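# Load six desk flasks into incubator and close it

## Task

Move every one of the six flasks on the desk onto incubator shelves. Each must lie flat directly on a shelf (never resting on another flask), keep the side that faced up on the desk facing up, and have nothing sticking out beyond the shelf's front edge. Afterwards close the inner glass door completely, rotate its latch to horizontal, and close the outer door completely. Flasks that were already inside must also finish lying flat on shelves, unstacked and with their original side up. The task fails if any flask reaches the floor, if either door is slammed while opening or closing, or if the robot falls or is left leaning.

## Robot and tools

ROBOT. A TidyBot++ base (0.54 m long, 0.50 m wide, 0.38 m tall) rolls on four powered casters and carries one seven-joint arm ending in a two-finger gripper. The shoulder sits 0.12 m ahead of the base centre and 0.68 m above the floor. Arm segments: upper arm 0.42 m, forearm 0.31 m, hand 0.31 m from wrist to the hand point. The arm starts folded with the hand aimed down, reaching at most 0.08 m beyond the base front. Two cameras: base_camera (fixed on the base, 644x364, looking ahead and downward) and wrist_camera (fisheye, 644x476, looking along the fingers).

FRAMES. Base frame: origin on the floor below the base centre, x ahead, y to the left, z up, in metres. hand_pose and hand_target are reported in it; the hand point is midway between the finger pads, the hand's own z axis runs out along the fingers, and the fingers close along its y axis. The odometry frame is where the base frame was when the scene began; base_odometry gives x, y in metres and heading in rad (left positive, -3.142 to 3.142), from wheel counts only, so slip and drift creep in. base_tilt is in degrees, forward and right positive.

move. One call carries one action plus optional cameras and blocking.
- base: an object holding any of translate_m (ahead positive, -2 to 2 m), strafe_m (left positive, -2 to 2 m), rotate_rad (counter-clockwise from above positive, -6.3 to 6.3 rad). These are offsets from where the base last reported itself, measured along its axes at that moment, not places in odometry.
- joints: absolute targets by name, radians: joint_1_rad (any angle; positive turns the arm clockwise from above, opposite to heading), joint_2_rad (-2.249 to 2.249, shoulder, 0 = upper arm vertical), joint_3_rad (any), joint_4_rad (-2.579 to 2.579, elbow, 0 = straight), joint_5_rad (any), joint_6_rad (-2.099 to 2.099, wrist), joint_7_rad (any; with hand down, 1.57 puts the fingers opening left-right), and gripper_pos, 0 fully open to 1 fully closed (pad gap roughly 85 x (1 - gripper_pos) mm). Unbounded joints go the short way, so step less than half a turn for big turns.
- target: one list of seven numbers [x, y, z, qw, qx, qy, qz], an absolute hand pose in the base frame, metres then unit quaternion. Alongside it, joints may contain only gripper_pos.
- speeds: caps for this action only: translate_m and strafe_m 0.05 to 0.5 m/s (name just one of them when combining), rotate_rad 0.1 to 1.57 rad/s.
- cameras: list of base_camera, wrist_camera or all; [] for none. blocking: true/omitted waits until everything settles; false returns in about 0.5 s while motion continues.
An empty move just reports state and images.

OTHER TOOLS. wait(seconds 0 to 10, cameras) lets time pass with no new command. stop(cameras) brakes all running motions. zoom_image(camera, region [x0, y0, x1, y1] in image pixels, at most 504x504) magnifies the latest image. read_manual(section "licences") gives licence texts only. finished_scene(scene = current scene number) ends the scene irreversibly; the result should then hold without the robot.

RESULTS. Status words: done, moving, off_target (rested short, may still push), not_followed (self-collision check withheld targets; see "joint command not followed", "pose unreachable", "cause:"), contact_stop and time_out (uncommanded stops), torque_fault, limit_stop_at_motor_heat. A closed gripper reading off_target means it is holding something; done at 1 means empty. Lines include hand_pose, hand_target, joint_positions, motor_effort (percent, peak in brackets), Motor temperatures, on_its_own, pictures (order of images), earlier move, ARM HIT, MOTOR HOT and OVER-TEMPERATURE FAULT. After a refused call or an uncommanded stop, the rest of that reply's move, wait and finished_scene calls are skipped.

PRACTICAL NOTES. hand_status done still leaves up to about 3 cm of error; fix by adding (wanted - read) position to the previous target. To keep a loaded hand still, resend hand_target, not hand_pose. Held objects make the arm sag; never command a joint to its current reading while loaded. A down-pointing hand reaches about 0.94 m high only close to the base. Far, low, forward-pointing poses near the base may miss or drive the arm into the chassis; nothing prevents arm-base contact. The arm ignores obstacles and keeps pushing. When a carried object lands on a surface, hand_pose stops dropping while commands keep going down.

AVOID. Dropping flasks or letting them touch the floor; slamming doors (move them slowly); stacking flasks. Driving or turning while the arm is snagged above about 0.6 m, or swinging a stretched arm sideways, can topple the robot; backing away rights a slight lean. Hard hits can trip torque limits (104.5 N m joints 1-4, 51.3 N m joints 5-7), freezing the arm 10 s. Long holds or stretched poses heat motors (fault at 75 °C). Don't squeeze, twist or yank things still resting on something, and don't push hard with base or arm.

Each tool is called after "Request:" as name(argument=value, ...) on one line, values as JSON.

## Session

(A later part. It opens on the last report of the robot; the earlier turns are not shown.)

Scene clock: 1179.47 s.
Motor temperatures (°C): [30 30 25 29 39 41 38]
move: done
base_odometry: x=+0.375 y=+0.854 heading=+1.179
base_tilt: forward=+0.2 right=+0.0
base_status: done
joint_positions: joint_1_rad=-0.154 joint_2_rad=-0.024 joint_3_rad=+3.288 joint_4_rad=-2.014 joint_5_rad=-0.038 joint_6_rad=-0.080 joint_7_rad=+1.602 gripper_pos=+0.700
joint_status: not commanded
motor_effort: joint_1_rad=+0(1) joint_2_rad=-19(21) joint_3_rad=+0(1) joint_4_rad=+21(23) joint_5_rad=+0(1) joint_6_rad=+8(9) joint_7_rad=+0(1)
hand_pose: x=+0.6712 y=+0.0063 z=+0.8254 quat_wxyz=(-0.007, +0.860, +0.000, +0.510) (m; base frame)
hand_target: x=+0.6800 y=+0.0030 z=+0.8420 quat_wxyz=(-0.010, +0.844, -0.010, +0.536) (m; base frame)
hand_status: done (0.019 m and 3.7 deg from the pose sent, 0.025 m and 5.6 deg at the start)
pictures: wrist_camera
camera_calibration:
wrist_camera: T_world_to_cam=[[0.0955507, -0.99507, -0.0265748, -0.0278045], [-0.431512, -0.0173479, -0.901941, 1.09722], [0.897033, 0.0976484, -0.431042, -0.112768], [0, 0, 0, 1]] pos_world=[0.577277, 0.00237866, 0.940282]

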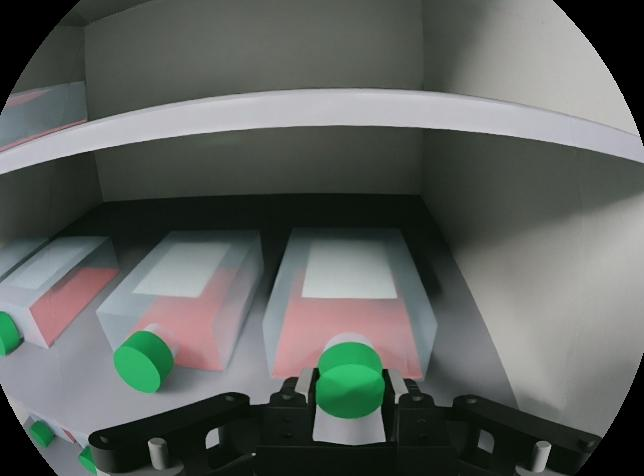

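Request:
move(base={"strafe_m": -0.01}, speeds={"strafe_m": 0.05}, target=[0.68, 0.0, 0.826, -0.005, 0.846, -0.006, 0.533], cameras=["wrist_camera"])

Request:
move(target=[0.68, 0.0, 0.81, -0.005, 0.848, -0.006, 0.53], cameras=["wrist_camera"])

Scene clock: 1183.53 s.
Motor temperatures (°C): [30 30 25 29 39 41 38]
move: done
base_odometry: x=+0.385 y=+0.850 heading=+1.179
base_tilt: forward=+0.3 right=-0.1
base_status: done
joint_positions: joint_1_rad=-0.052 joint_2_rad=-0.012 joint_3_rad=+3.206 joint_4_rad=-2.036 joint_5_rad=+0.295 joint_6_rad=-0.035 joint_7_rad=+1.256 gripper_pos=+0.700
joint_status: not commanded
motor_effort: joint_1_rad=+0(2) joint_2_rad=-19(20) joint_3_rad=+0(2) joint_4_rad=+22(22) joint_5_rad=+1(1) joint_6_rad=+8(8) joint_7_rad=+0(1)
hand_pose: x=+0.6724 y=-0.0091 z=+0.8197 quat_wxyz=(+0.002, +0.856, -0.017, +0.516) (m; base frame)
hand_target: x=+0.6800 y=+0.0000 z=+0.8260 quat_wxyz=(-0.005, +0.846, -0.006, +0.533) (m; base frame)
hand_status: done (0.013 m and 2.7 deg from the pose sent, 0.011 m and 3.1 deg at the start)
pictures: wrist_camera
camera_calibration:
wrist_camera: T_world_to_cam=[[0.0576305, -0.997956, -0.0276295, -0.0169613], [-0.41966, 0.00089534, -0.907681, 1.08911], [0.90585, 0.063905, -0.418751, -0.131177], [0, 0, 0, 1]] pos_world=[0.576862, -0.00951887, 0.933169]

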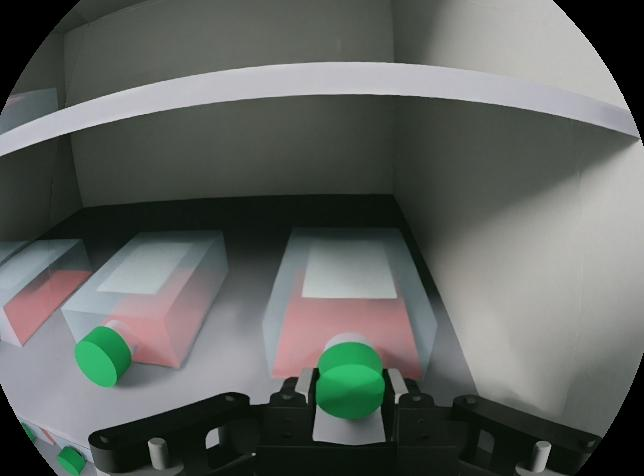

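Scene clock: 1184.37 s.
Motor temperatures (°C): [30 30 25 29 39 41 38]
move: done
base_odometry: x=+0.385 y=+0.850 heading=+1.179
base_tilt: forward=+0.3 right=-0.2
base_status: not commanded
joint_positions: joint_1_rad=+0.028 joint_2_rad=+0.000 joint_3_rad=+3.128 joint_4_rad=-2.056 joint_5_rad=+0.168 joint_6_rad=+0.013 joint_7_rad=+1.399 gripper_pos=+0.700
joint_status: not commanded
motor_effort: joint_1_rad=+0(0) joint_2_rad=-18(19) joint_3_rad=+0(1) joint_4_rad=+20(22) joint_5_rad=+0(1) joint_6_rad=+7(8) joint_7_rad=+0(0)
hand_pose: x=+0.6741 y=-0.0059 z=+0.8146 quat_wxyz=(+0.002, +0.853, -0.007, +0.522) (m; base frame)
hand_target: x=+0.6800 y=+0.0000 z=+0.8100 quat_wxyz=(-0.005, +0.848, -0.006, +0.530) (m; base frame)
hand_status: done (0.010 m and 1.3 deg from the pose sent, 0.015 m and 2.4 deg at the start)
pictures: wrist_camera
camera_calibration:
wrist_camera: T_world_to_cam=[[0.0748343, -0.997043, -0.0174729, -0.0338882], [-0.406723, -0.0145194, -0.913436, 1.08116], [0.910481, 0.075463, -0.406607, -0.147944], [0, 0, 0, 1]] pos_world=[0.576969, -0.00692588, 0.926822]

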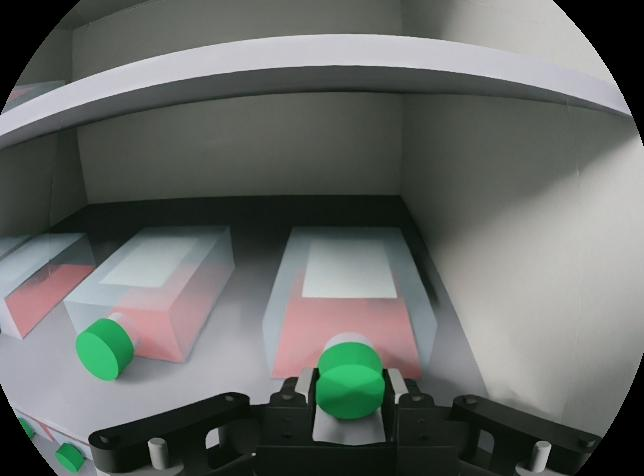

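Request:
move(target=[0.68, 0.0, 0.796, -0.005, 0.855, -0.006, 0.518], cameras=["wrist_camera"])

Scene clock: 1186.40 s.
Motor temperatures (°C): [30 30 25 29 39 41 38]
move: done
base_odometry: x=+0.385 y=+0.850 heading=+1.179
base_tilt: forward=+0.2 right=-0.1
base_status: not commanded
joint_positions: joint_1_rad=+0.061 joint_2_rad=+0.004 joint_3_rad=+3.095 joint_4_rad=-2.056 joint_5_rad=+0.157 joint_6_rad=+0.020 joint_7_rad=+1.415 gripper_pos=+0.700
joint_status: not commanded
motor_effort: joint_1_rad=+0(0) joint_2_rad=-16(18) joint_3_rad=+0(2) joint_4_rad=+18(20) joint_5_rad=+0(0) joint_6_rad=+6(7) joint_7_rad=+0(1)
hand_pose: x=+0.6752 y=-0.0055 z=+0.8140 quat_wxyz=(+0.003, +0.852, -0.004, +0.523) (m; base frame)
hand_target: x=+0.6800 y=+0.0000 z=+0.7960 quat_wxyz=(-0.005, +0.855, -0.006, +0.518) (m; base frame)
hand_status: done (0.019 m and 1.1 deg from the pose sent, 0.020 m and 1.0 deg at the start)
pictures: wrist_camera
camera_calibration:
wrist_camera: T_world_to_cam=[[0.0784478, -0.996838, -0.0126758, -0.0399976], [-0.404725, -0.0202254, -0.914215, 1.08023], [0.911067, 0.0768483, -0.405032, -0.150873], [0, 0, 0, 1]] pos_world=[0.577791, -0.00642858, 0.925949]

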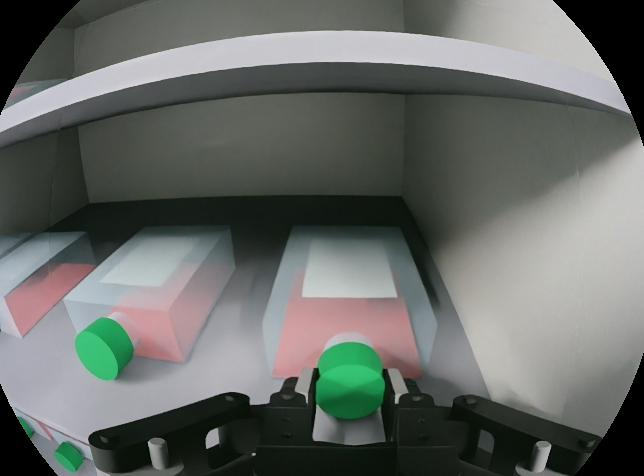

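Request:
move(target=[0.68, 0.0, 0.796, -0.003, 0.863, -0.003, 0.505], cameras=["wrist_camera"])

Scene clock: 1188.70 s.
Motor temperatures (°C): [30 30 25 29 39 41 38]
move: done
base_odometry: x=+0.385 y=+0.850 heading=+1.179
base_tilt: forward=+0.2 right=-0.1
base_status: not commanded
joint_positions: joint_1_rad=+0.148 joint_2_rad=+0.009 joint_3_rad=+3.006 joint_4_rad=-2.051 joint_5_rad=+0.071 joint_6_rad=+0.020 joint_7_rad=+1.506 gripper_pos=+0.700
joint_status: not commanded
motor_effort: joint_1_rad=+0(1) joint_2_rad=-16(17) joint_3_rad=-1(1) joint_4_rad=+18(18) joint_5_rad=+1(1) joint_6_rad=+6(6) joint_7_rad=+0(0)
hand_pose: x=+0.6764 y=-0.0051 z=+0.8141 quat_wxyz=(+0.004, +0.852, -0.002, +0.523) (m; base frame)
hand_target: x=+0.6800 y=+0.0000 z=+0.7960 quat_wxyz=(-0.003, +0.863, -0.003, +0.505) (m; base frame)
hand_status: done (0.019 m and 2.6 deg from the pose sent, 0.019 m and 2.5 deg at the start)
pictures: wrist_camera
camera_calibration:
wrist_camera: T_world_to_cam=[[0.0809813, -0.996678, -0.00865764, -0.0446825], [-0.404561, -0.0249301, -0.914171, 1.08069], [0.910919, 0.0775334, -0.405236, -0.151698], [0, 0, 0, 1]] pos_world=[0.579006, -0.00583075, 0.926073]

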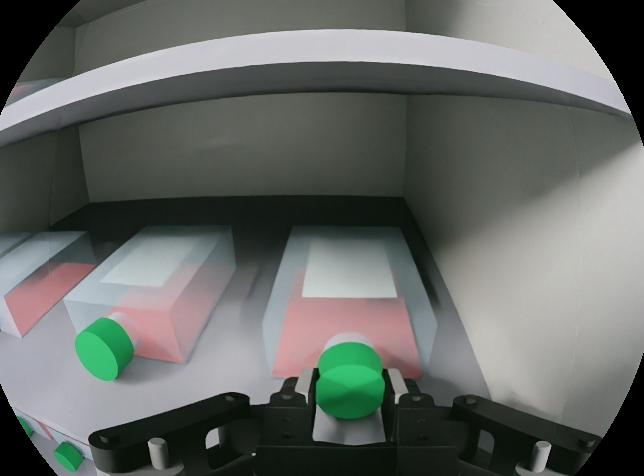

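Request:
move(joints={"gripper_pos": 0.62}, cameras=[])

Request:
move(joints={"gripper_pos": 0.45}, cameras=[])

Request:
move(base={"translate_m": -0.25}, speeds={"translate_m": 0.3}, cameras=["wrist_camera"])

Scene clock: 1192.13 s.
Motor temperatures (°C): [30 30 25 29 39 41 38]
move: done
base_odometry: x=+0.385 y=+0.850 heading=+1.179
base_tilt: forward=+0.3 right=-0.2
base_status: not commanded
joint_positions: joint_1_rad=+0.148 joint_2_rad=+0.024 joint_3_rad=+3.003 joint_4_rad=-2.050 joint_5_rad=+0.070 joint_6_rad=+0.020 joint_7_rad=+1.508 gripper_pos=+0.620
joint_status: all done
motor_effort: joint_1_rad=+0(1) joint_2_rad=-17(20) joint_3_rad=-1(1) joint_4_rad=+19(20) joint_5_rad=+0(1) joint_6_rad=+6(8) joint_7_rad=+0(0)
hand_pose: x=+0.6785 y=-0.0039 z=+0.8063 quat_wxyz=(+0.002, +0.856, -0.002, +0.517) (m; base frame)
hand_target: x=+0.6800 y=+0.0000 z=+0.7960 quat_wxyz=(-0.003, +0.863, -0.003, +0.505) (m; base frame)
hand_status: not commanded
pictures: none
No camera images: "cameras" was empty.

Scene clock: 1192.73 s.
Motor temperatures (°C): [30 30 25 29 39 41 38]
move: done
base_odometry: x=+0.385 y=+0.850 heading=+1.179
base_tilt: forward=+0.3 right=-0.1
base_status: not commanded
joint_positions: joint_1_rad=+0.148 joint_2_rad=+0.026 joint_3_rad=+3.003 joint_4_rad=-2.050 joint_5_rad=+0.070 joint_6_rad=+0.020 joint_7_rad=+1.508 gripper_pos=+0.450
joint_status: all done
motor_effort: joint_1_rad=+0(0) joint_2_rad=-19(19) joint_3_rad=-1(1) joint_4_rad=+19(20) joint_5_rad=+1(1) joint_6_rad=+7(7) joint_7_rad=+0(0)
hand_pose: x=+0.6788 y=-0.0038 z=+0.8054 quat_wxyz=(+0.002, +0.856, -0.002, +0.517) (m; base frame)
hand_target: x=+0.6800 y=+0.0000 z=+0.7960 quat_wxyz=(-0.003, +0.863, -0.003, +0.505) (m; base frame)
hand_status: not commanded
pictures: none
No camera images: "cameras" was empty.

Scene clock: 1194.50 s.
Motor temperatures (°C): [30 30 25 29 39 41 38]
move: done
base_odometry: x=+0.289 y=+0.619 heading=+1.179
base_tilt: forward=+0.3 right=-0.2
base_status: done
joint_positions: joint_1_rad=+0.149 joint_2_rad=+0.033 joint_3_rad=+3.001 joint_4_rad=-2.047 joint_5_rad=+0.070 joint_6_rad=+0.020 joint_7_rad=+1.508 gripper_pos=+0.450
joint_status: not commanded
motor_effort: joint_1_rad=+0(1) joint_2_rad=-19(21) joint_3_rad=+0(1) joint_4_rad=+20(21) joint_5_rad=+1(1) joint_6_rad=+7(8) joint_7_rad=+0(1)
hand_pose: x=+0.6805 y=-0.0031 z=+0.8029 quat_wxyz=(+0.001, +0.857, -0.001, +0.515) (m; base frame)
hand_target: x=+0.6800 y=+0.0000 z=+0.7960 quat_wxyz=(-0.003, +0.863, -0.003, +0.505) (m; base frame)
hand_status: not commanded
pictures: wrist_camera
camera_calibration:
wrist_camera: T_world_to_cam=[[0.0852652, -0.996267, -0.0134559, -0.0421835], [-0.42264, -0.023935, -0.905982, 1.07783], [0.902278, 0.0829357, -0.423103, -0.139857], [0, 0, 0, 1]] pos_world=[0.585322, -0.004629, 0.916754]

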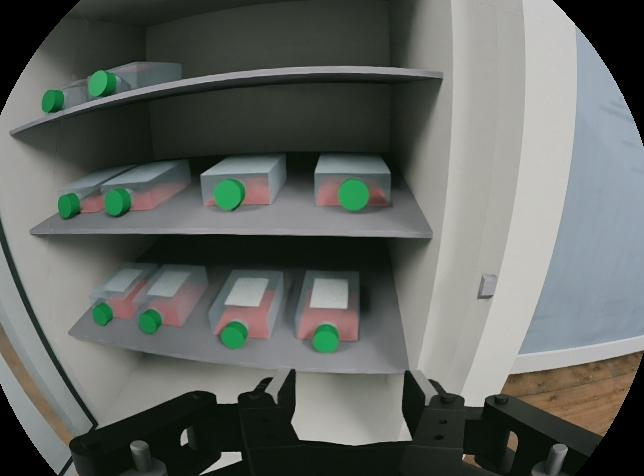

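Request:
move(base={"translate_m": -0.6}, target=[0.55, 0, 0.97, 0, 0.857, 0, 0.515], cameras=[])

Request:
move(base={"translate_m": -0.15, "strafe_m": 0.9, "rotate_rad": 1.576}, speeds={"rotate_rad": 0.8}, cameras=[])

Scene clock: 1241.97 s.
Motor temperatures (°C): [30 30 25 29 39 40 38]
move: done
base_odometry: x=+0.061 y=+0.064 heading=+1.180
base_tilt: forward=+0.3 right=-0.1
base_status: done
joint_positions: joint_1_rad=+0.013 joint_2_rad=-0.376 joint_3_rad=+3.126 joint_4_rad=-1.832 joint_5_rad=+0.070 joint_6_rad=-0.570 joint_7_rad=+1.509 gripper_pos=+0.450
joint_status: not commanded
motor_effort: joint_1_rad=+0(1) joint_2_rad=-7(23) joint_3_rad=+0(1) joint_4_rad=+22(23) joint_5_rad=+1(1) joint_6_rad=+8(8) joint_7_rad=+0(1)
hand_pose: x=+0.5560 y=-0.0078 z=+0.9726 quat_wxyz=(+0.017, +0.848, -0.009, +0.530) (m; base frame)
hand_target: x=+0.5500 y=+0.0000 z=+0.9700 quat_wxyz=(+0.000, +0.857, +0.000, +0.515) (m; base frame)
hand_status: done (0.010 m and 3.0 deg from the pose sent, 0.212 m and 0.2 deg at the start)
pictures: none
No camera images: "cameras" was empty.

Scene clock: 1245.23 s.
Motor temperatures (°C): [30 30 25 29 39 40 38]
move: done
base_odometry: x=-0.829 y=+0.269 heading=+2.757
base_tilt: forward=+0.3 right=-0.2
base_status: done
joint_positions: joint_1_rad=+0.006 joint_2_rad=-0.376 joint_3_rad=+3.141 joint_4_rad=-1.832 joint_5_rad=+0.069 joint_6_rad=-0.571 joint_7_rad=+1.509 gripper_pos=+0.450
joint_status: not commanded
motor_effort: joint_1_rad=+0(2) joint_2_rad=-7(10) joint_3_rad=+0(3) joint_4_rad=+22(23) joint_5_rad=+1(2) joint_6_rad=+8(8) joint_7_rad=+0(1)
hand_pose: x=+0.5562 y=-0.0126 z=+0.9724 quat_wxyz=(+0.016, +0.848, -0.014, +0.529) (m; base frame)
hand_target: x=+0.5500 y=+0.0000 z=+0.9700 quat_wxyz=(+0.000, +0.857, +0.000, +0.515) (m; base frame)
hand_status: not commanded
pictures: none
No camera images: "cameras" was empty.

Request:
move(base={"translate_m": 0.35, "strafe_m": 1.02}, cameras=["wrist_camera", "base_camera"])

Scene clock: 1249.83 s.
Motor temperatures (°C): [30 30 25 29 39 40 38]
move: done
base_odometry: x=-1.536 y=-0.545 heading=+2.756
base_tilt: forward=+0.3 right=-0.1
base_status: done
joint_positions: joint_1_rad=+0.006 joint_2_rad=-0.376 joint_3_rad=+3.142 joint_4_rad=-1.832 joint_5_rad=+0.069 joint_6_rad=-0.572 joint_7_rad=+1.509 gripper_pos=+0.450
joint_status: not commanded
motor_effort: joint_1_rad=+0(1) joint_2_rad=-6(8) joint_3_rad=-1(3) joint_4_rad=+22(23) joint_5_rad=+1(2) joint_6_rad=+7(8) joint_7_rad=+0(1)
hand_pose: x=+0.5561 y=-0.0126 z=+0.9722 quat_wxyz=(+0.016, +0.848, -0.014, +0.529) (m; base frame)
hand_target: x=+0.5500 y=+0.0000 z=+0.9700 quat_wxyz=(+0.000, +0.857, +0.000, +0.515) (m; base frame)
hand_status: not commanded
pictures: base_camera, wrist_camera
camera_calibration:
wrist_camera: T_world_to_cam=[[0.0486077, -0.998817, 0.00135622, -0.0328149], [-0.392873, -0.0203676, -0.919367, 1.17496], [0.918307, 0.0441555, -0.393398, 0.00651314], [0, 0, 0, 1]] pos_world=[0.457223, -0.00913257, 1.08282]

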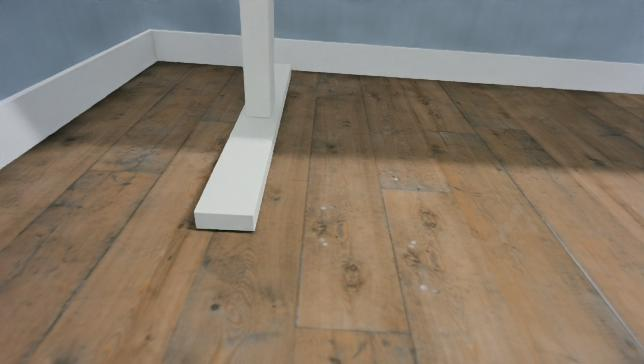

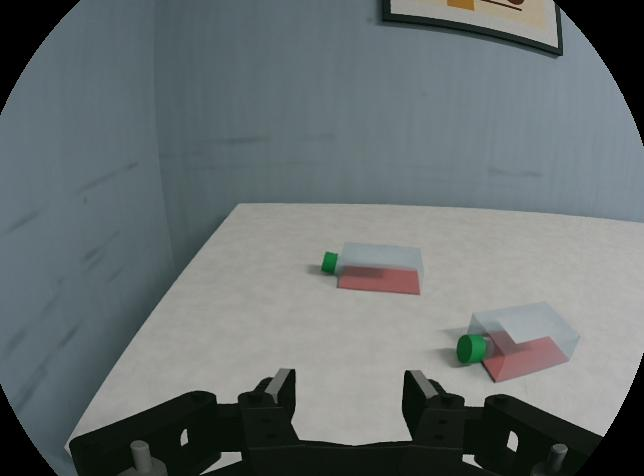

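Request:
move(base={"translate_m": 0.192, "strafe_m": 0.039}, speeds={"translate_m": 0.3}, cameras=[])

Request:
move(target=[0.53, -0.143, 0.96, 0.3454, 0.6358, -0.5747, 0.3821], joints={"gripper_pos": 0.3}, cameras=["wrist_camera"])

Scene clock: 1264.00 s.
Motor temperatures (°C): [30 30 25 29 39 40 38]
move: done
base_odometry: x=-1.729 y=-0.509 heading=+2.756
base_tilt: forward=+0.3 right=-0.2
base_status: done
joint_positions: joint_1_rad=+0.006 joint_2_rad=-0.373 joint_3_rad=+3.142 joint_4_rad=-1.831 joint_5_rad=+0.069 joint_6_rad=-0.573 joint_7_rad=+1.509 gripper_pos=+0.450
joint_status: not commanded
motor_effort: joint_1_rad=+0(1) joint_2_rad=-7(9) joint_3_rad=+1(1) joint_4_rad=+22(23) joint_5_rad=+1(1) joint_6_rad=+8(8) joint_7_rad=+0(0)
hand_pose: x=+0.5567 y=-0.0126 z=+0.9712 quat_wxyz=(+0.016, +0.849, -0.014, +0.528) (m; base frame)
hand_target: x=+0.5500 y=+0.0000 z=+0.9700 quat_wxyz=(+0.000, +0.857, +0.000, +0.515) (m; base frame)
hand_status: not commanded
pictures: none
No camera images: "cameras" was empty.

Scene clock: 1267.23 s.
Motor temperatures (°C): [30 30 25 29 39 40 38]
move: done
base_odometry: x=-1.729 y=-0.509 heading=+2.756
base_tilt: forward=+0.3 right=-0.2
base_status: not commanded
joint_positions: joint_1_rad=+2.117 joint_2_rad=-0.893 joint_3_rad=+2.126 joint_4_rad=-1.308 joint_5_rad=-0.162 joint_6_rad=-1.267 joint_7_rad=+0.964 gripper_pos=+0.300
joint_status: all done
motor_effort: joint_1_rad=+0(1) joint_2_rad=+24(24) joint_3_rad=+13(14) joint_4_rad=+13(23) joint_5_rad=+6(6) joint_6_rad=+6(8) joint_7_rad=+0(0)
hand_pose: x=+0.5122 y=-0.1608 z=+0.9870 quat_wxyz=(+0.384, +0.634, -0.547, +0.388) (m; base frame)
hand_target: x=+0.5300 y=-0.1430 z=+0.9600 quat_wxyz=(+0.345, +0.636, -0.575, +0.382) (m; base frame)
hand_status: done (0.037 m and 5.5 deg from the pose sent, 0.134 m and 81.9 deg at the start)
pictures: wrist_camera
camera_calibration:
wrist_camera: T_world_to_cam=[[-0.979476, -0.193987, 0.0547412, 0.424625], [-0.12043, 0.345442, -0.930681, 1.09873], [0.16163, -0.918172, -0.361713, 0.260709], [0, 0, 0, 1]] pos_world=[0.50609, -0.0577987, 1.09362]

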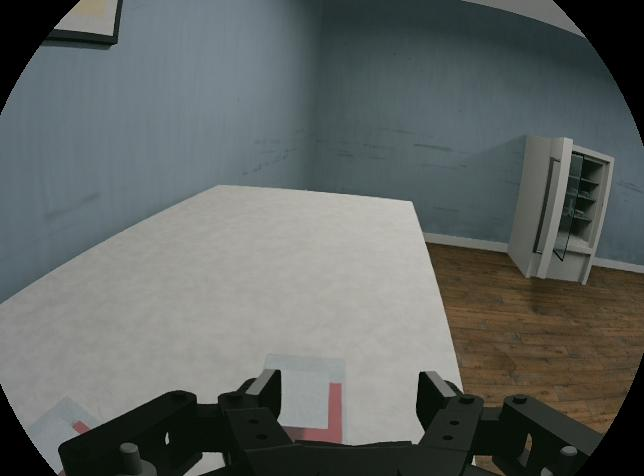

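Request:
move(target=[0.546, -0.128, 0.85, 0.3057, 0.6356, -0.6007, 0.375], cameras=["wrist_camera"])

Scene clock: 1274.20 s.
Motor temperatures (°C): [30 30 25 29 39 40 38]
move: done
base_odometry: x=-1.729 y=-0.509 heading=+2.756
base_tilt: forward=+0.3 right=-0.2
base_status: not commanded
joint_positions: joint_1_rad=+2.105 joint_2_rad=-1.025 joint_3_rad=+2.053 joint_4_rad=-1.505 joint_5_rad=-0.287 joint_6_rad=-1.251 joint_7_rad=+0.861 gripper_pos=+0.300
joint_status: not commanded
motor_effort: joint_1_rad=+0(1) joint_2_rad=+26(27) joint_3_rad=+16(16) joint_4_rad=+12(13) joint_5_rad=+6(6) joint_6_rad=+5(6) joint_7_rad=+0(0)
hand_pose: x=+0.5170 y=-0.1403 z=+0.8647 quat_wxyz=(+0.351, +0.637, -0.593, +0.345) (m; base frame)
hand_target: x=+0.5460 y=-0.1280 z=+0.8500 quat_wxyz=(+0.306, +0.636, -0.601, +0.375) (m; base frame)
hand_status: done (0.035 m and 6.3 deg from the pose sent, 0.145 m and 11.0 deg at the start)
pictures: wrist_camera
camera_calibration:
wrist_camera: T_world_to_cam=[[-0.990445, -0.136582, 0.0190623, 0.484585], [-0.0813369, 0.466934, -0.880544, 0.931852], [0.111365, -0.873681, -0.473581, 0.363552], [0, 0, 0, 1]] pos_world=[0.515262, -0.0512992, 0.983471]

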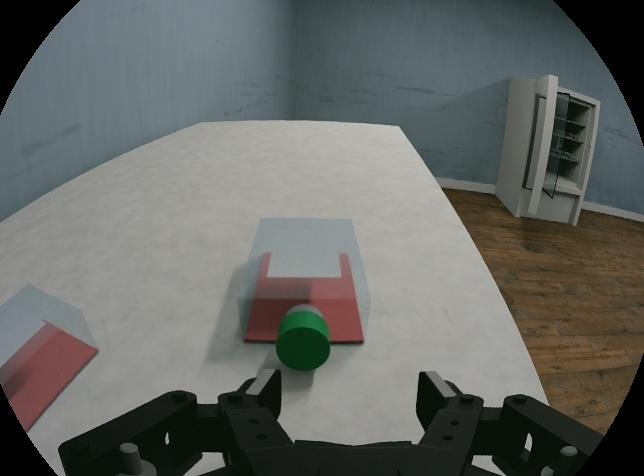

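Request:
move(target=[0.546, -0.128, 0.845, 0.2962, 0.6504, -0.5846, 0.3825], base={"translate_m": 0.022, "strafe_m": 0.0}, speeds={"translate_m": 0.05}, cameras=["wrist_camera"])

Scene clock: 1281.20 s.
Motor temperatures (°C): [30 30 25 29 39 40 38]
move: done
base_odometry: x=-1.749 y=-0.501 heading=+2.757
base_tilt: forward=+0.3 right=-0.1
base_status: done
joint_positions: joint_1_rad=+2.064 joint_2_rad=-1.025 joint_3_rad=+2.049 joint_4_rad=-1.560 joint_5_rad=-0.289 joint_6_rad=-1.188 joint_7_rad=+0.859 gripper_pos=+0.300
joint_status: not commanded
motor_effort: joint_1_rad=+0(1) joint_2_rad=+25(26) joint_3_rad=+15(16) joint_4_rad=+12(13) joint_5_rad=+5(6) joint_6_rad=+5(6) joint_7_rad=+0(1)
hand_pose: x=+0.5184 y=-0.1381 z=+0.8571 quat_wxyz=(+0.343, +0.645, -0.582, +0.358) (m; base frame)
hand_target: x=+0.5460 y=-0.1280 z=+0.8450 quat_wxyz=(+0.296, +0.651, -0.585, +0.383) (m; base frame)
hand_status: done (0.032 m and 6.1 deg from the pose sent, 0.037 m and 7.9 deg at the start)
pictures: wrist_camera
camera_calibration:
wrist_camera: T_world_to_cam=[[-0.984628, -0.174545, 0.00647838, 0.48895], [-0.086861, 0.45714, -0.885143, 0.929671], [0.151536, -0.872099, -0.465274, 0.333929], [0, 0, 0, 1]] pos_world=[0.511583, -0.0484265, 0.975093]

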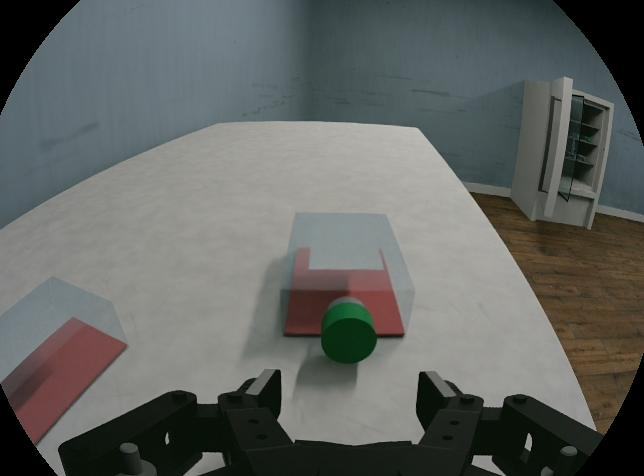

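Request:
move(target=[0.546, -0.128, 0.839, 0.2962, 0.6504, -0.5846, 0.3825], base={"translate_m": 0.003, "strafe_m": -0.034}, speeds={"translate_m": 0.05}, cameras=["wrist_camera"])

Request:
zoom_image(camera="wrist_camera", region=[230, 240, 470, 476])

Scene clock: 1287.83 s.
Motor temperatures (°C): [30 30 25 29 39 40 38]
move: done
base_odometry: x=-1.739 y=-0.468 heading=+2.757
base_tilt: forward=+0.3 right=-0.1
base_status: done
joint_positions: joint_1_rad=+2.059 joint_2_rad=-1.026 joint_3_rad=+2.044 joint_4_rad=-1.574 joint_5_rad=-0.293 joint_6_rad=-1.176 joint_7_rad=+0.859 gripper_pos=+0.300
joint_status: not commanded
motor_effort: joint_1_rad=+0(2) joint_2_rad=+24(26) joint_3_rad=+14(16) joint_4_rad=+13(13) joint_5_rad=+5(6) joint_6_rad=+5(6) joint_7_rad=+0(0)
hand_pose: x=+0.5187 y=-0.1379 z=+0.8525 quat_wxyz=(+0.340, +0.647, -0.581, +0.358) (m; base frame)
hand_target: x=+0.5460 y=-0.1280 z=+0.8390 quat_wxyz=(+0.296, +0.651, -0.585, +0.383) (m; base frame)
hand_status: done (0.032 m and 5.7 deg from the pose sent, 0.034 m and 6.1 deg at the start)
pictures: wrist_camera
camera_calibration:
wrist_camera: T_world_to_cam=[[-0.983495, -0.180883, 0.00442728, 0.489613], [-0.0886577, 0.460429, -0.883258, 0.925447], [0.157728, -0.869072, -0.468866, 0.332168], [0, 0, 0, 1]] pos_world=[0.511187, -0.048862, 0.970983]

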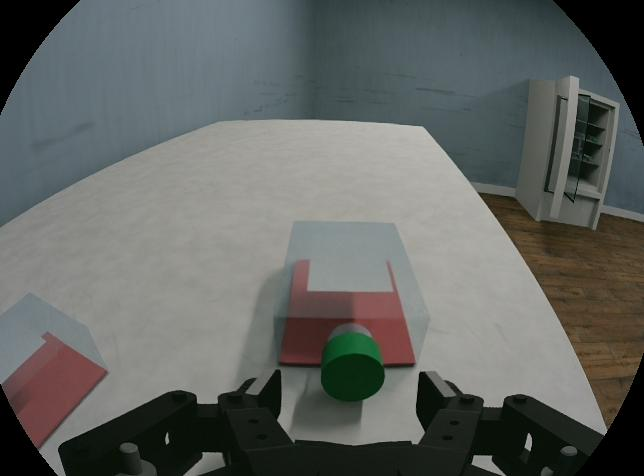

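Scaled by 2.100.

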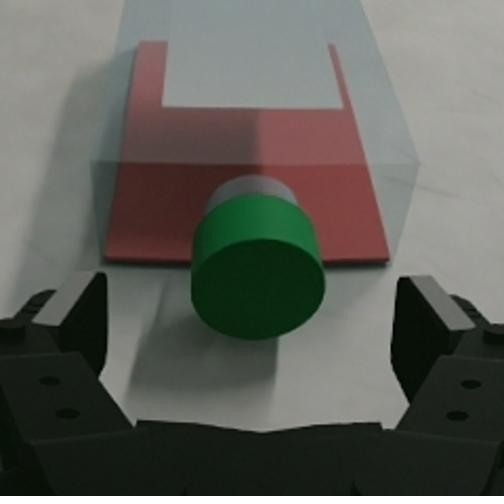

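Request:
move(base={"translate_m": -0.001, "strafe_m": -0.0105}, speeds={"translate_m": 0.05}, cameras=["wrist_camera"])

Request:
zoom_image(camera="wrist_camera", region=[230, 240, 470, 476])

Scene clock: 1291.10 s.
Motor temperatures (°C): [30 30 25 29 39 40 38]
move: done
base_odometry: x=-1.735 y=-0.459 heading=+2.757
base_tilt: forward=+0.2 right=-0.2
base_status: done
joint_positions: joint_1_rad=+2.056 joint_2_rad=-1.026 joint_3_rad=+2.044 joint_4_rad=-1.576 joint_5_rad=-0.294 joint_6_rad=-1.175 joint_7_rad=+0.859 gripper_pos=+0.300
joint_status: not commanded
motor_effort: joint_1_rad=+0(2) joint_2_rad=+25(28) joint_3_rad=+15(16) joint_4_rad=+12(13) joint_5_rad=+5(6) joint_6_rad=+5(6) joint_7_rad=+0(0)
hand_pose: x=+0.5186 y=-0.1372 z=+0.8516 quat_wxyz=(+0.339, +0.648, -0.581, +0.358) (m; base frame)
hand_target: x=+0.5460 y=-0.1280 z=+0.8390 quat_wxyz=(+0.296, +0.651, -0.585, +0.383) (m; base frame)
hand_status: not commanded
pictures: wrist_camera
camera_calibration:
wrist_camera: T_world_to_cam=[[-0.983235, -0.182284, 0.00469544, 0.489067], [-0.0897609, 0.461432, -0.882623, 0.924359], [0.158722, -0.868247, -0.470058, 0.332981], [0, 0, 0, 1]] pos_world=[0.510988, -0.0482697, 0.970085]

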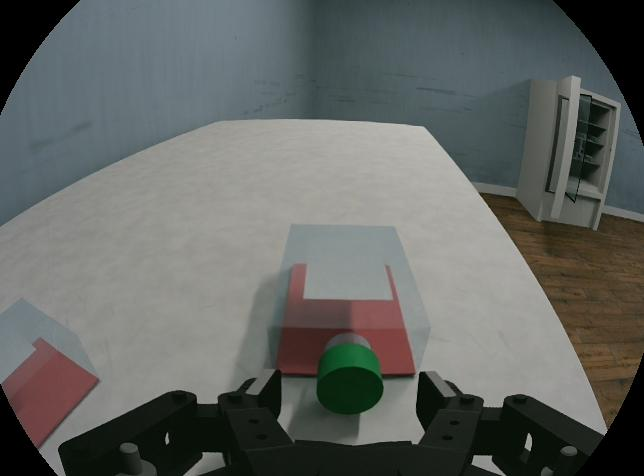

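Scaled by 2.100.

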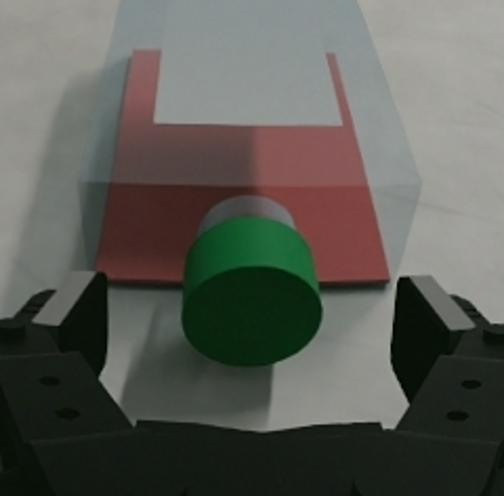

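Request:
move(base={"translate_m": -0.001, "strafe_m": -0.0035}, speeds={"translate_m": 0.05}, cameras=[])

Request:
move(joints={"gripper_pos": 0.6}, cameras=[])

Request:
move(joints={"gripper_pos": 0.9}, cameras=["wrist_camera"])

Scene clock: 1293.47 s.
Motor temperatures (°C): [30 30 25 29 39 40 38]
move: done
base_odometry: x=-1.733 y=-0.456 heading=+2.757
base_tilt: forward=+0.3 right=-0.1
base_status: done
joint_positions: joint_1_rad=+2.056 joint_2_rad=-1.027 joint_3_rad=+2.043 joint_4_rad=-1.576 joint_5_rad=-0.294 joint_6_rad=-1.175 joint_7_rad=+0.859 gripper_pos=+0.300
joint_status: not commanded
motor_effort: joint_1_rad=+0(3) joint_2_rad=+25(28) joint_3_rad=+15(17) joint_4_rad=+13(13) joint_5_rad=+5(6) joint_6_rad=+5(6) joint_7_rad=+0(0)
hand_pose: x=+0.5189 y=-0.1367 z=+0.8511 quat_wxyz=(+0.339, +0.648, -0.580, +0.358) (m; base frame)
hand_target: x=+0.5460 y=-0.1280 z=+0.8390 quat_wxyz=(+0.296, +0.651, -0.585, +0.383) (m; base frame)
hand_status: not commanded
pictures: none
No camera images: "cameras" was empty.

Scene clock: 1294.17 s.
Motor temperatures (°C): [30 30 25 29 39 40 38]
move: done
base_odometry: x=-1.733 y=-0.456 heading=+2.757
base_tilt: forward=+0.3 right=-0.1
base_status: not commanded
joint_positions: joint_1_rad=+2.056 joint_2_rad=-1.027 joint_3_rad=+2.043 joint_4_rad=-1.576 joint_5_rad=-0.294 joint_6_rad=-1.175 joint_7_rad=+0.859 gripper_pos=+0.600
joint_status: all done
motor_effort: joint_1_rad=+0(0) joint_2_rad=+24(25) joint_3_rad=+15(15) joint_4_rad=+13(13) joint_5_rad=+5(6) joint_6_rad=+5(6) joint_7_rad=+0(0)
hand_pose: x=+0.5189 y=-0.1367 z=+0.8511 quat_wxyz=(+0.339, +0.648, -0.580, +0.358) (m; base frame)
hand_target: x=+0.5460 y=-0.1280 z=+0.8390 quat_wxyz=(+0.296, +0.651, -0.585, +0.383) (m; base frame)
hand_status: not commanded
pictures: none
No camera images: "cameras" was empty.

Scene clock: 1294.87 s.
Motor temperatures (°C): [30 30 25 29 39 40 38]
move: done
base_odometry: x=-1.733 y=-0.456 heading=+2.757
base_tilt: forward=+0.3 right=-0.1
base_status: not commanded
joint_positions: joint_1_rad=+2.056 joint_2_rad=-1.027 joint_3_rad=+2.043 joint_4_rad=-1.576 joint_5_rad=-0.294 joint_6_rad=-1.175 joint_7_rad=+0.859 gripper_pos=+0.900
joint_status: all done
motor_effort: joint_1_rad=+0(1) joint_2_rad=+24(25) joint_3_rad=+14(16) joint_4_rad=+12(13) joint_5_rad=+5(6) joint_6_rad=+5(6) joint_7_rad=+0(0)
hand_pose: x=+0.5191 y=-0.1368 z=+0.8512 quat_wxyz=(+0.339, +0.648, -0.580, +0.358) (m; base frame)
hand_target: x=+0.5460 y=-0.1280 z=+0.8390 quat_wxyz=(+0.296, +0.651, -0.585, +0.383) (m; base frame)
hand_status: not commanded
pictures: wrist_camera
camera_calibration:
wrist_camera: T_world_to_cam=[[-0.982935, -0.18389, 0.00480233, 0.4892], [-0.0905682, 0.461055, -0.882738, 0.924457], [0.160113, -0.868109, -0.469842, 0.332201], [0, 0, 0, 1]] pos_world=[0.511389, -0.0478793, 0.969786]

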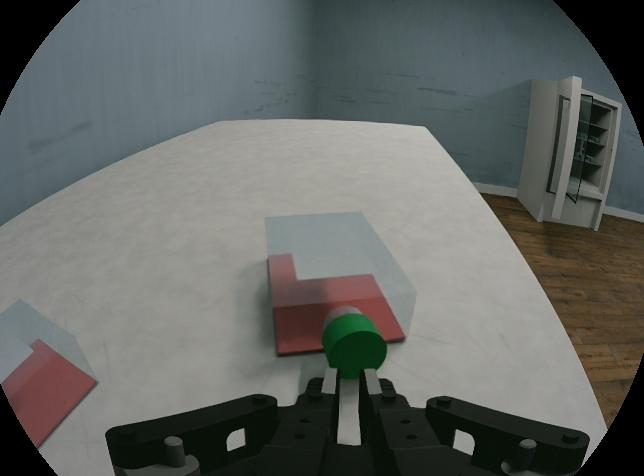

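Request:
move(base={"translate_m": 0.003, "strafe_m": 0.035}, speeds={"translate_m": 0.05}, joints={"gripper_pos": 0.3}, cameras=["wrist_camera"])

Request:
zoom_image(camera="wrist_camera", region=[230, 190, 470, 426])

Scene clock: 1306.50 s.
Motor temperatures (°C): [30 30 25 29 39 40 38]
move: done
base_odometry: x=-1.749 y=-0.487 heading=+2.757
base_tilt: forward=+0.3 right=-0.1
base_status: done
joint_positions: joint_1_rad=+2.055 joint_2_rad=-1.027 joint_3_rad=+2.043 joint_4_rad=-1.577 joint_5_rad=-0.295 joint_6_rad=-1.174 joint_7_rad=+0.859 gripper_pos=+0.300
joint_status: all done
motor_effort: joint_1_rad=+0(3) joint_2_rad=+24(27) joint_3_rad=+15(16) joint_4_rad=+12(14) joint_5_rad=+6(6) joint_6_rad=+5(6) joint_7_rad=+0(0)
hand_pose: x=+0.5193 y=-0.1364 z=+0.8509 quat_wxyz=(+0.339, +0.649, -0.580, +0.358) (m; base frame)
hand_target: x=+0.5460 y=-0.1280 z=+0.8390 quat_wxyz=(+0.296, +0.651, -0.585, +0.383) (m; base frame)
hand_status: not commanded
pictures: wrist_camera
camera_calibration:
wrist_camera: T_world_to_cam=[[-0.982741, -0.184925, 0.00473925, 0.489286], [-0.0910735, 0.461371, -0.88252, 0.924082], [0.161014, -0.867721, -0.47025, 0.33234], [0, 0, 0, 1]] pos_world=[0.51149, -0.0474852, 0.969485]

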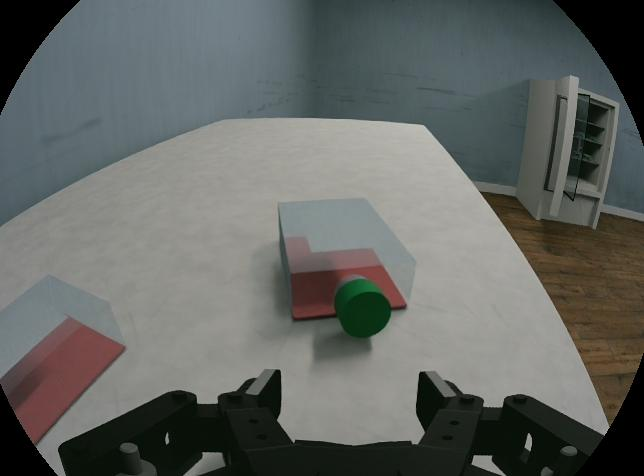

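Scaled by 2.100.

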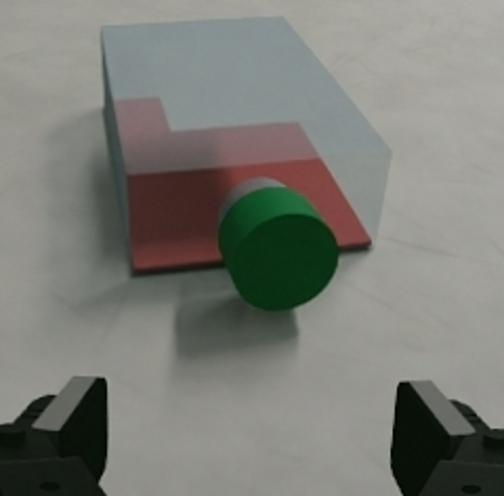

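Request:
move(target=[0.546, -0.128, 0.842, 0.2503, 0.7132, -0.5061, 0.414], base={"translate_m": -0.018, "strafe_m": -0.005}, speeds={"translate_m": 0.05}, cameras=["wrist_camera"])

Scene clock: 1318.27 s.
Motor temperatures (°C): [30 30 25 29 39 40 38]
move: done
base_odometry: x=-1.730 y=-0.489 heading=+2.757
base_tilt: forward=+0.3 right=+0.0
base_status: done
joint_positions: joint_1_rad=+1.890 joint_2_rad=-0.907 joint_3_rad=+2.040 joint_4_rad=-1.736 joint_5_rad=-0.295 joint_6_rad=-0.933 joint_7_rad=+0.884 gripper_pos=+0.300
joint_status: not commanded
motor_effort: joint_1_rad=+0(1) joint_2_rad=+19(27) joint_3_rad=+13(17) joint_4_rad=+15(16) joint_5_rad=+4(6) joint_6_rad=+6(6) joint_7_rad=+0(1)
hand_pose: x=+0.5291 y=-0.1340 z=+0.8464 quat_wxyz=(+0.264, +0.689, -0.538, +0.408) (m; base frame)
hand_target: x=+0.5460 y=-0.1280 z=+0.8420 quat_wxyz=(+0.250, +0.714, -0.506, +0.414) (m; base frame)
hand_status: done (0.018 m and 4.9 deg from the pose sent, 0.029 m and 16.4 deg at the start)
pictures: wrist_camera
camera_calibration:
wrist_camera: T_world_to_cam=[[-0.926176, -0.364858, -0.0952764, 0.529912], [-0.0972977, 0.475324, -0.874414, 0.918193], [0.364324, -0.800591, -0.475734, 0.236773], [0, 0, 0, 1]] pos_world=[0.493867, -0.0535387, 0.96601]

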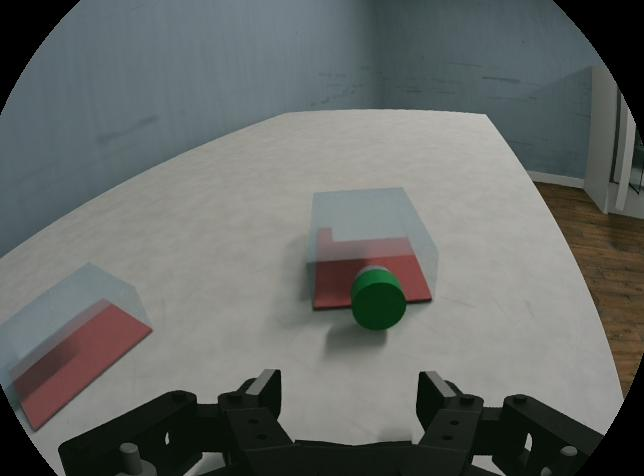

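Request:
move(target=[0.546, -0.128, 0.842, 0.2871, 0.7179, -0.4693, 0.4253], cameras=["wrist_camera"])

Scene clock: 1328.57 s.
Motor temperatures (°C): [30 30 25 29 39 40 38]
move: done
base_odometry: x=-1.730 y=-0.489 heading=+2.757
base_tilt: forward=+0.3 right=-0.2
base_status: not commanded
joint_positions: joint_1_rad=+1.880 joint_2_rad=-0.923 joint_3_rad=+2.038 joint_4_rad=-1.776 joint_5_rad=-0.295 joint_6_rad=-0.870 joint_7_rad=+0.924 gripper_pos=+0.300
joint_status: not commanded
motor_effort: joint_1_rad=+0(0) joint_2_rad=+19(20) joint_3_rad=+14(14) joint_4_rad=+15(16) joint_5_rad=+4(4) joint_6_rad=+6(6) joint_7_rad=+0(0)
hand_pose: x=+0.5307 y=-0.1377 z=+0.8438 quat_wxyz=(+0.278, +0.696, -0.514, +0.418) (m; base frame)
hand_target: x=+0.5460 y=-0.1280 z=+0.8420 quat_wxyz=(+0.287, +0.718, -0.470, +0.426) (m; base frame)
hand_status: done (0.018 m and 5.8 deg from the pose sent, 0.018 m and 9.1 deg at the start)
pictures: wrist_camera
camera_calibration:
wrist_camera: T_world_to_cam=[[-0.914636, -0.399834, -0.0597808, 0.488943], [-0.130066, 0.431035, -0.892912, 0.94472], [0.382784, -0.808914, -0.446245, 0.196119], [0, 0, 0, 1]] pos_world=[0.49501, -0.0530679, 0.960298]

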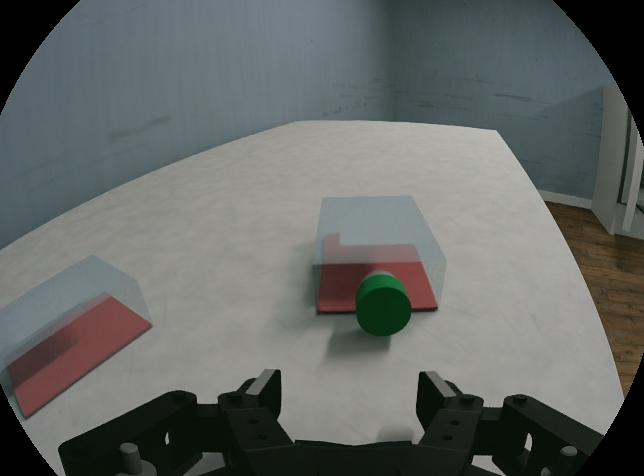

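Request:
move(target=[0.546, -0.128, 0.842, 0.3018, 0.7339, -0.4439, 0.415], base={"translate_m": -0.0075, "strafe_m": -0.0347}, speeds={"translate_m": 0.05}, cameras=["wrist_camera"])

Request:
zoom_image(camera="wrist_camera", region=[230, 190, 470, 426])

Scene clock: 1335.80 s.
Motor temperatures (°C): [30 30 25 29 39 40 38]
move: done
base_odometry: x=-1.710 y=-0.460 heading=+2.756
base_tilt: forward=+0.3 right=-0.1
base_status: done
joint_positions: joint_1_rad=+1.870 joint_2_rad=-0.923 joint_3_rad=+2.026 joint_4_rad=-1.777 joint_5_rad=-0.295 joint_6_rad=-0.866 joint_7_rad=+0.980 gripper_pos=+0.300
joint_status: not commanded
motor_effort: joint_1_rad=+0(2) joint_2_rad=+20(22) joint_3_rad=+15(15) joint_4_rad=+15(16) joint_5_rad=+4(4) joint_6_rad=+6(6) joint_7_rad=+0(0)
hand_pose: x=+0.5351 y=-0.1315 z=+0.8402 quat_wxyz=(+0.287, +0.716, -0.487, +0.410) (m; base frame)
hand_target: x=+0.5460 y=-0.1280 z=+0.8420 quat_wxyz=(+0.302, +0.734, -0.444, +0.415) (m; base frame)
hand_status: done (0.012 m and 5.6 deg from the pose sent, 0.018 m and 9.5 deg at the start)
pictures: wrist_camera
camera_calibration:
wrist_camera: T_world_to_cam=[[-0.896822, -0.442358, -0.00553467, 0.434531], [-0.196111, 0.408742, -0.891331, 0.97049], [0.396549, -0.798279, -0.45332, 0.197838], [0, 0, 0, 1]] pos_world=[0.501569, -0.0465316, 0.957116]

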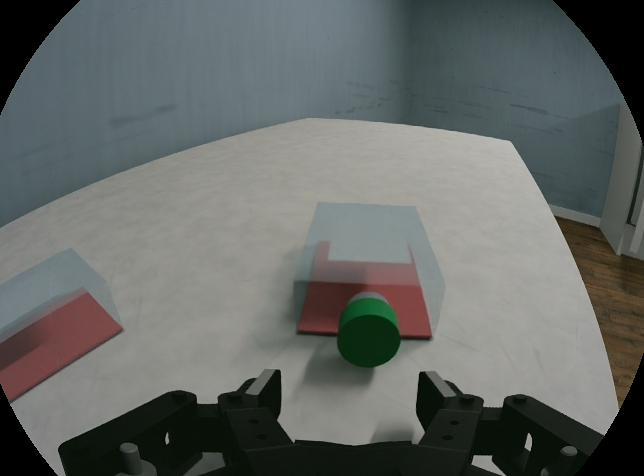

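Scaled by 2.100.

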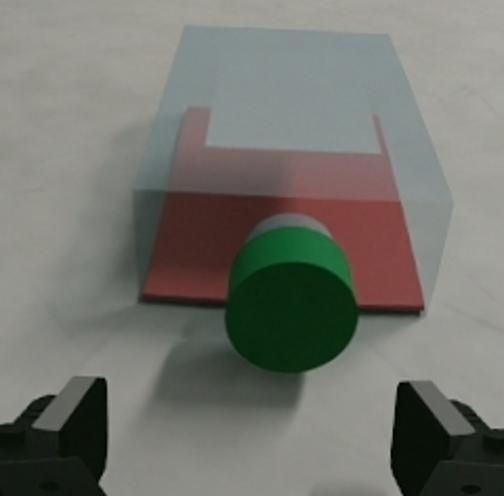

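Request:
move(target=[0.546, -0.128, 0.858, 0.3018, 0.7339, -0.4439, 0.415], cameras=["wrist_camera"])

Request:
move(base={"translate_m": 0.0037, "strafe_m": 0.0046, "rotate_rad": -0.045}, speeds={"translate_m": 0.05, "rotate_rad": 0.1}, cameras=["wrist_camera"])

Request:
zoom_image(camera="wrist_camera", region=[230, 190, 470, 426])

Scene clock: 1349.17 s.
Motor temperatures (°C): [30 30 25 29 39 40 38]
move: done
base_odometry: x=-1.710 y=-0.460 heading=+2.756
base_tilt: forward=+0.2 right=-0.1
base_status: not commanded
joint_positions: joint_1_rad=+1.870 joint_2_rad=-0.918 joint_3_rad=+2.026 joint_4_rad=-1.758 joint_5_rad=-0.295 joint_6_rad=-0.866 joint_7_rad=+0.980 gripper_pos=+0.300
joint_status: not commanded
motor_effort: joint_1_rad=+0(1) joint_2_rad=+19(20) joint_3_rad=+14(15) joint_4_rad=+15(16) joint_5_rad=+4(4) joint_6_rad=+6(7) joint_7_rad=+0(0)
hand_pose: x=+0.5417 y=-0.1288 z=+0.8476 quat_wxyz=(+0.284, +0.717, -0.482, +0.417) (m; base frame)
hand_target: x=+0.5460 y=-0.1280 z=+0.8580 quat_wxyz=(+0.302, +0.734, -0.444, +0.415) (m; base frame)
hand_status: done (0.011 m and 5.2 deg from the pose sent, 0.021 m and 5.6 deg at the start)
pictures: wrist_camera
camera_calibration:
wrist_camera: T_world_to_cam=[[-0.890657, -0.454542, -0.0110619, 0.441379], [-0.193561, 0.401066, -0.895366, 0.978299], [0.411418, -0.795323, -0.445194, 0.186125], [0, 0, 0, 1]] pos_world=[0.505903, -0.043708, 0.96368]

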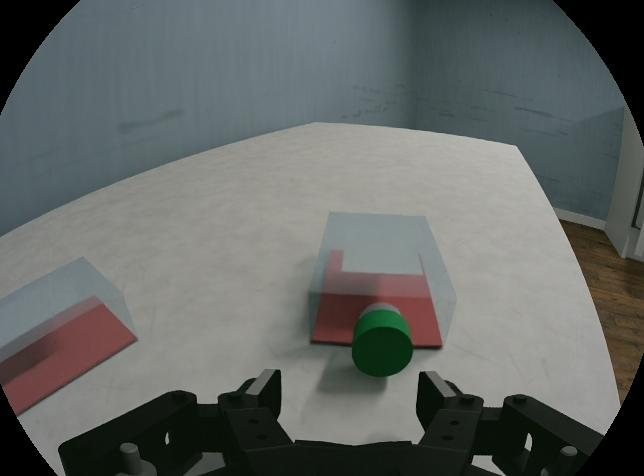

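Scene clock: 1350.00 s.
Motor temperatures (°C): [30 30 25 29 39 40 38]
move: done
base_odometry: x=-1.715 y=-0.463 heading=+2.712
base_tilt: forward=+0.2 right=-0.1
base_status: done
joint_positions: joint_1_rad=+1.867 joint_2_rad=-0.917 joint_3_rad=+2.026 joint_4_rad=-1.758 joint_5_rad=-0.295 joint_6_rad=-0.866 joint_7_rad=+0.980 gripper_pos=+0.300
joint_status: not commanded
motor_effort: joint_1_rad=+0(2) joint_2_rad=+20(22) joint_3_rad=+14(16) joint_4_rad=+15(16) joint_5_rad=+4(5) joint_6_rad=+6(6) joint_7_rad=+0(0)
hand_pose: x=+0.5421 y=-0.1275 z=+0.8476 quat_wxyz=(+0.283, +0.717, -0.481, +0.417) (m; base frame)
hand_target: x=+0.5460 y=-0.1280 z=+0.8580 quat_wxyz=(+0.302, +0.734, -0.444, +0.415) (m; base frame)
hand_status: not commanded
pictures: wrist_camera
camera_calibration:
wrist_camera: T_world_to_cam=[[-0.889103, -0.457563, -0.0114496, 0.441472], [-0.19479, 0.400901, -0.895173, 0.978362], [0.414188, -0.793671, -0.445571, 0.186096], [0, 0, 0, 1]] pos_world=[0.50601, -0.042526, 0.963778]

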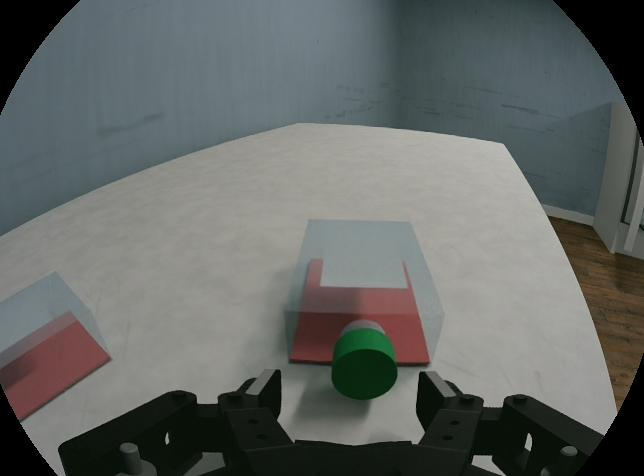

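Scaled by 2.100.

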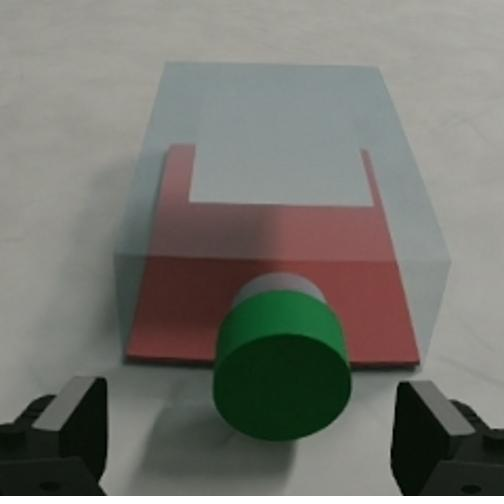

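Request:
move(target=[0.546, -0.128, 0.862, 0.3018, 0.7339, -0.4439, 0.415], base={"translate_m": -0.0041, "strafe_m": -0.0125}, speeds={"translate_m": 0.05}, cameras=["wrist_camera"])

Request:
zoom_image(camera="wrist_camera", region=[230, 240, 470, 476])

Scene clock: 1354.93 s.
Motor temperatures (°C): [30 30 25 29 39 40 38]
move: done
base_odometry: x=-1.706 y=-0.453 heading=+2.711
base_tilt: forward=+0.2 right=-0.2
base_status: done
joint_positions: joint_1_rad=+1.864 joint_2_rad=-0.913 joint_3_rad=+2.026 joint_4_rad=-1.751 joint_5_rad=-0.295 joint_6_rad=-0.866 joint_7_rad=+0.980 gripper_pos=+0.300
joint_status: not commanded
motor_effort: joint_1_rad=+0(3) joint_2_rad=+20(23) joint_3_rad=+14(15) joint_4_rad=+15(16) joint_5_rad=+4(5) joint_6_rad=+6(7) joint_7_rad=+0(0)
hand_pose: x=+0.5448 y=-0.1257 z=+0.8504 quat_wxyz=(+0.281, +0.718, -0.479, +0.420) (m; base frame)
hand_target: x=+0.5460 y=-0.1280 z=+0.8620 quat_wxyz=(+0.302, +0.734, -0.444, +0.415) (m; base frame)
hand_status: done (0.012 m and 5.0 deg from the pose sent, 0.015 m and 5.1 deg at the start)
pictures: wrist_camera
camera_calibration:
wrist_camera: T_world_to_cam=[[-0.88551, -0.464379, -0.0149616, 0.444947], [-0.194203, 0.39919, -0.896065, 0.980945], [0.422086, -0.790569, -0.443671, 0.182137], [0, 0, 0, 1]] pos_world=[0.50763, -0.0409675, 0.966456]

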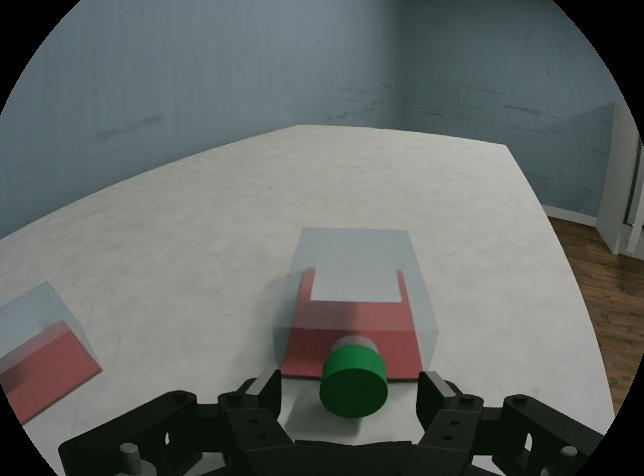

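Scaled by 2.100.

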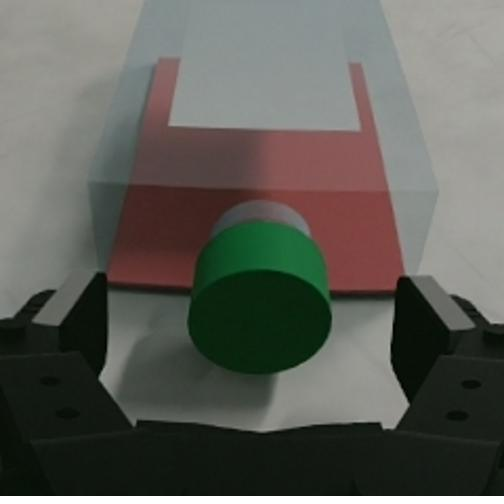

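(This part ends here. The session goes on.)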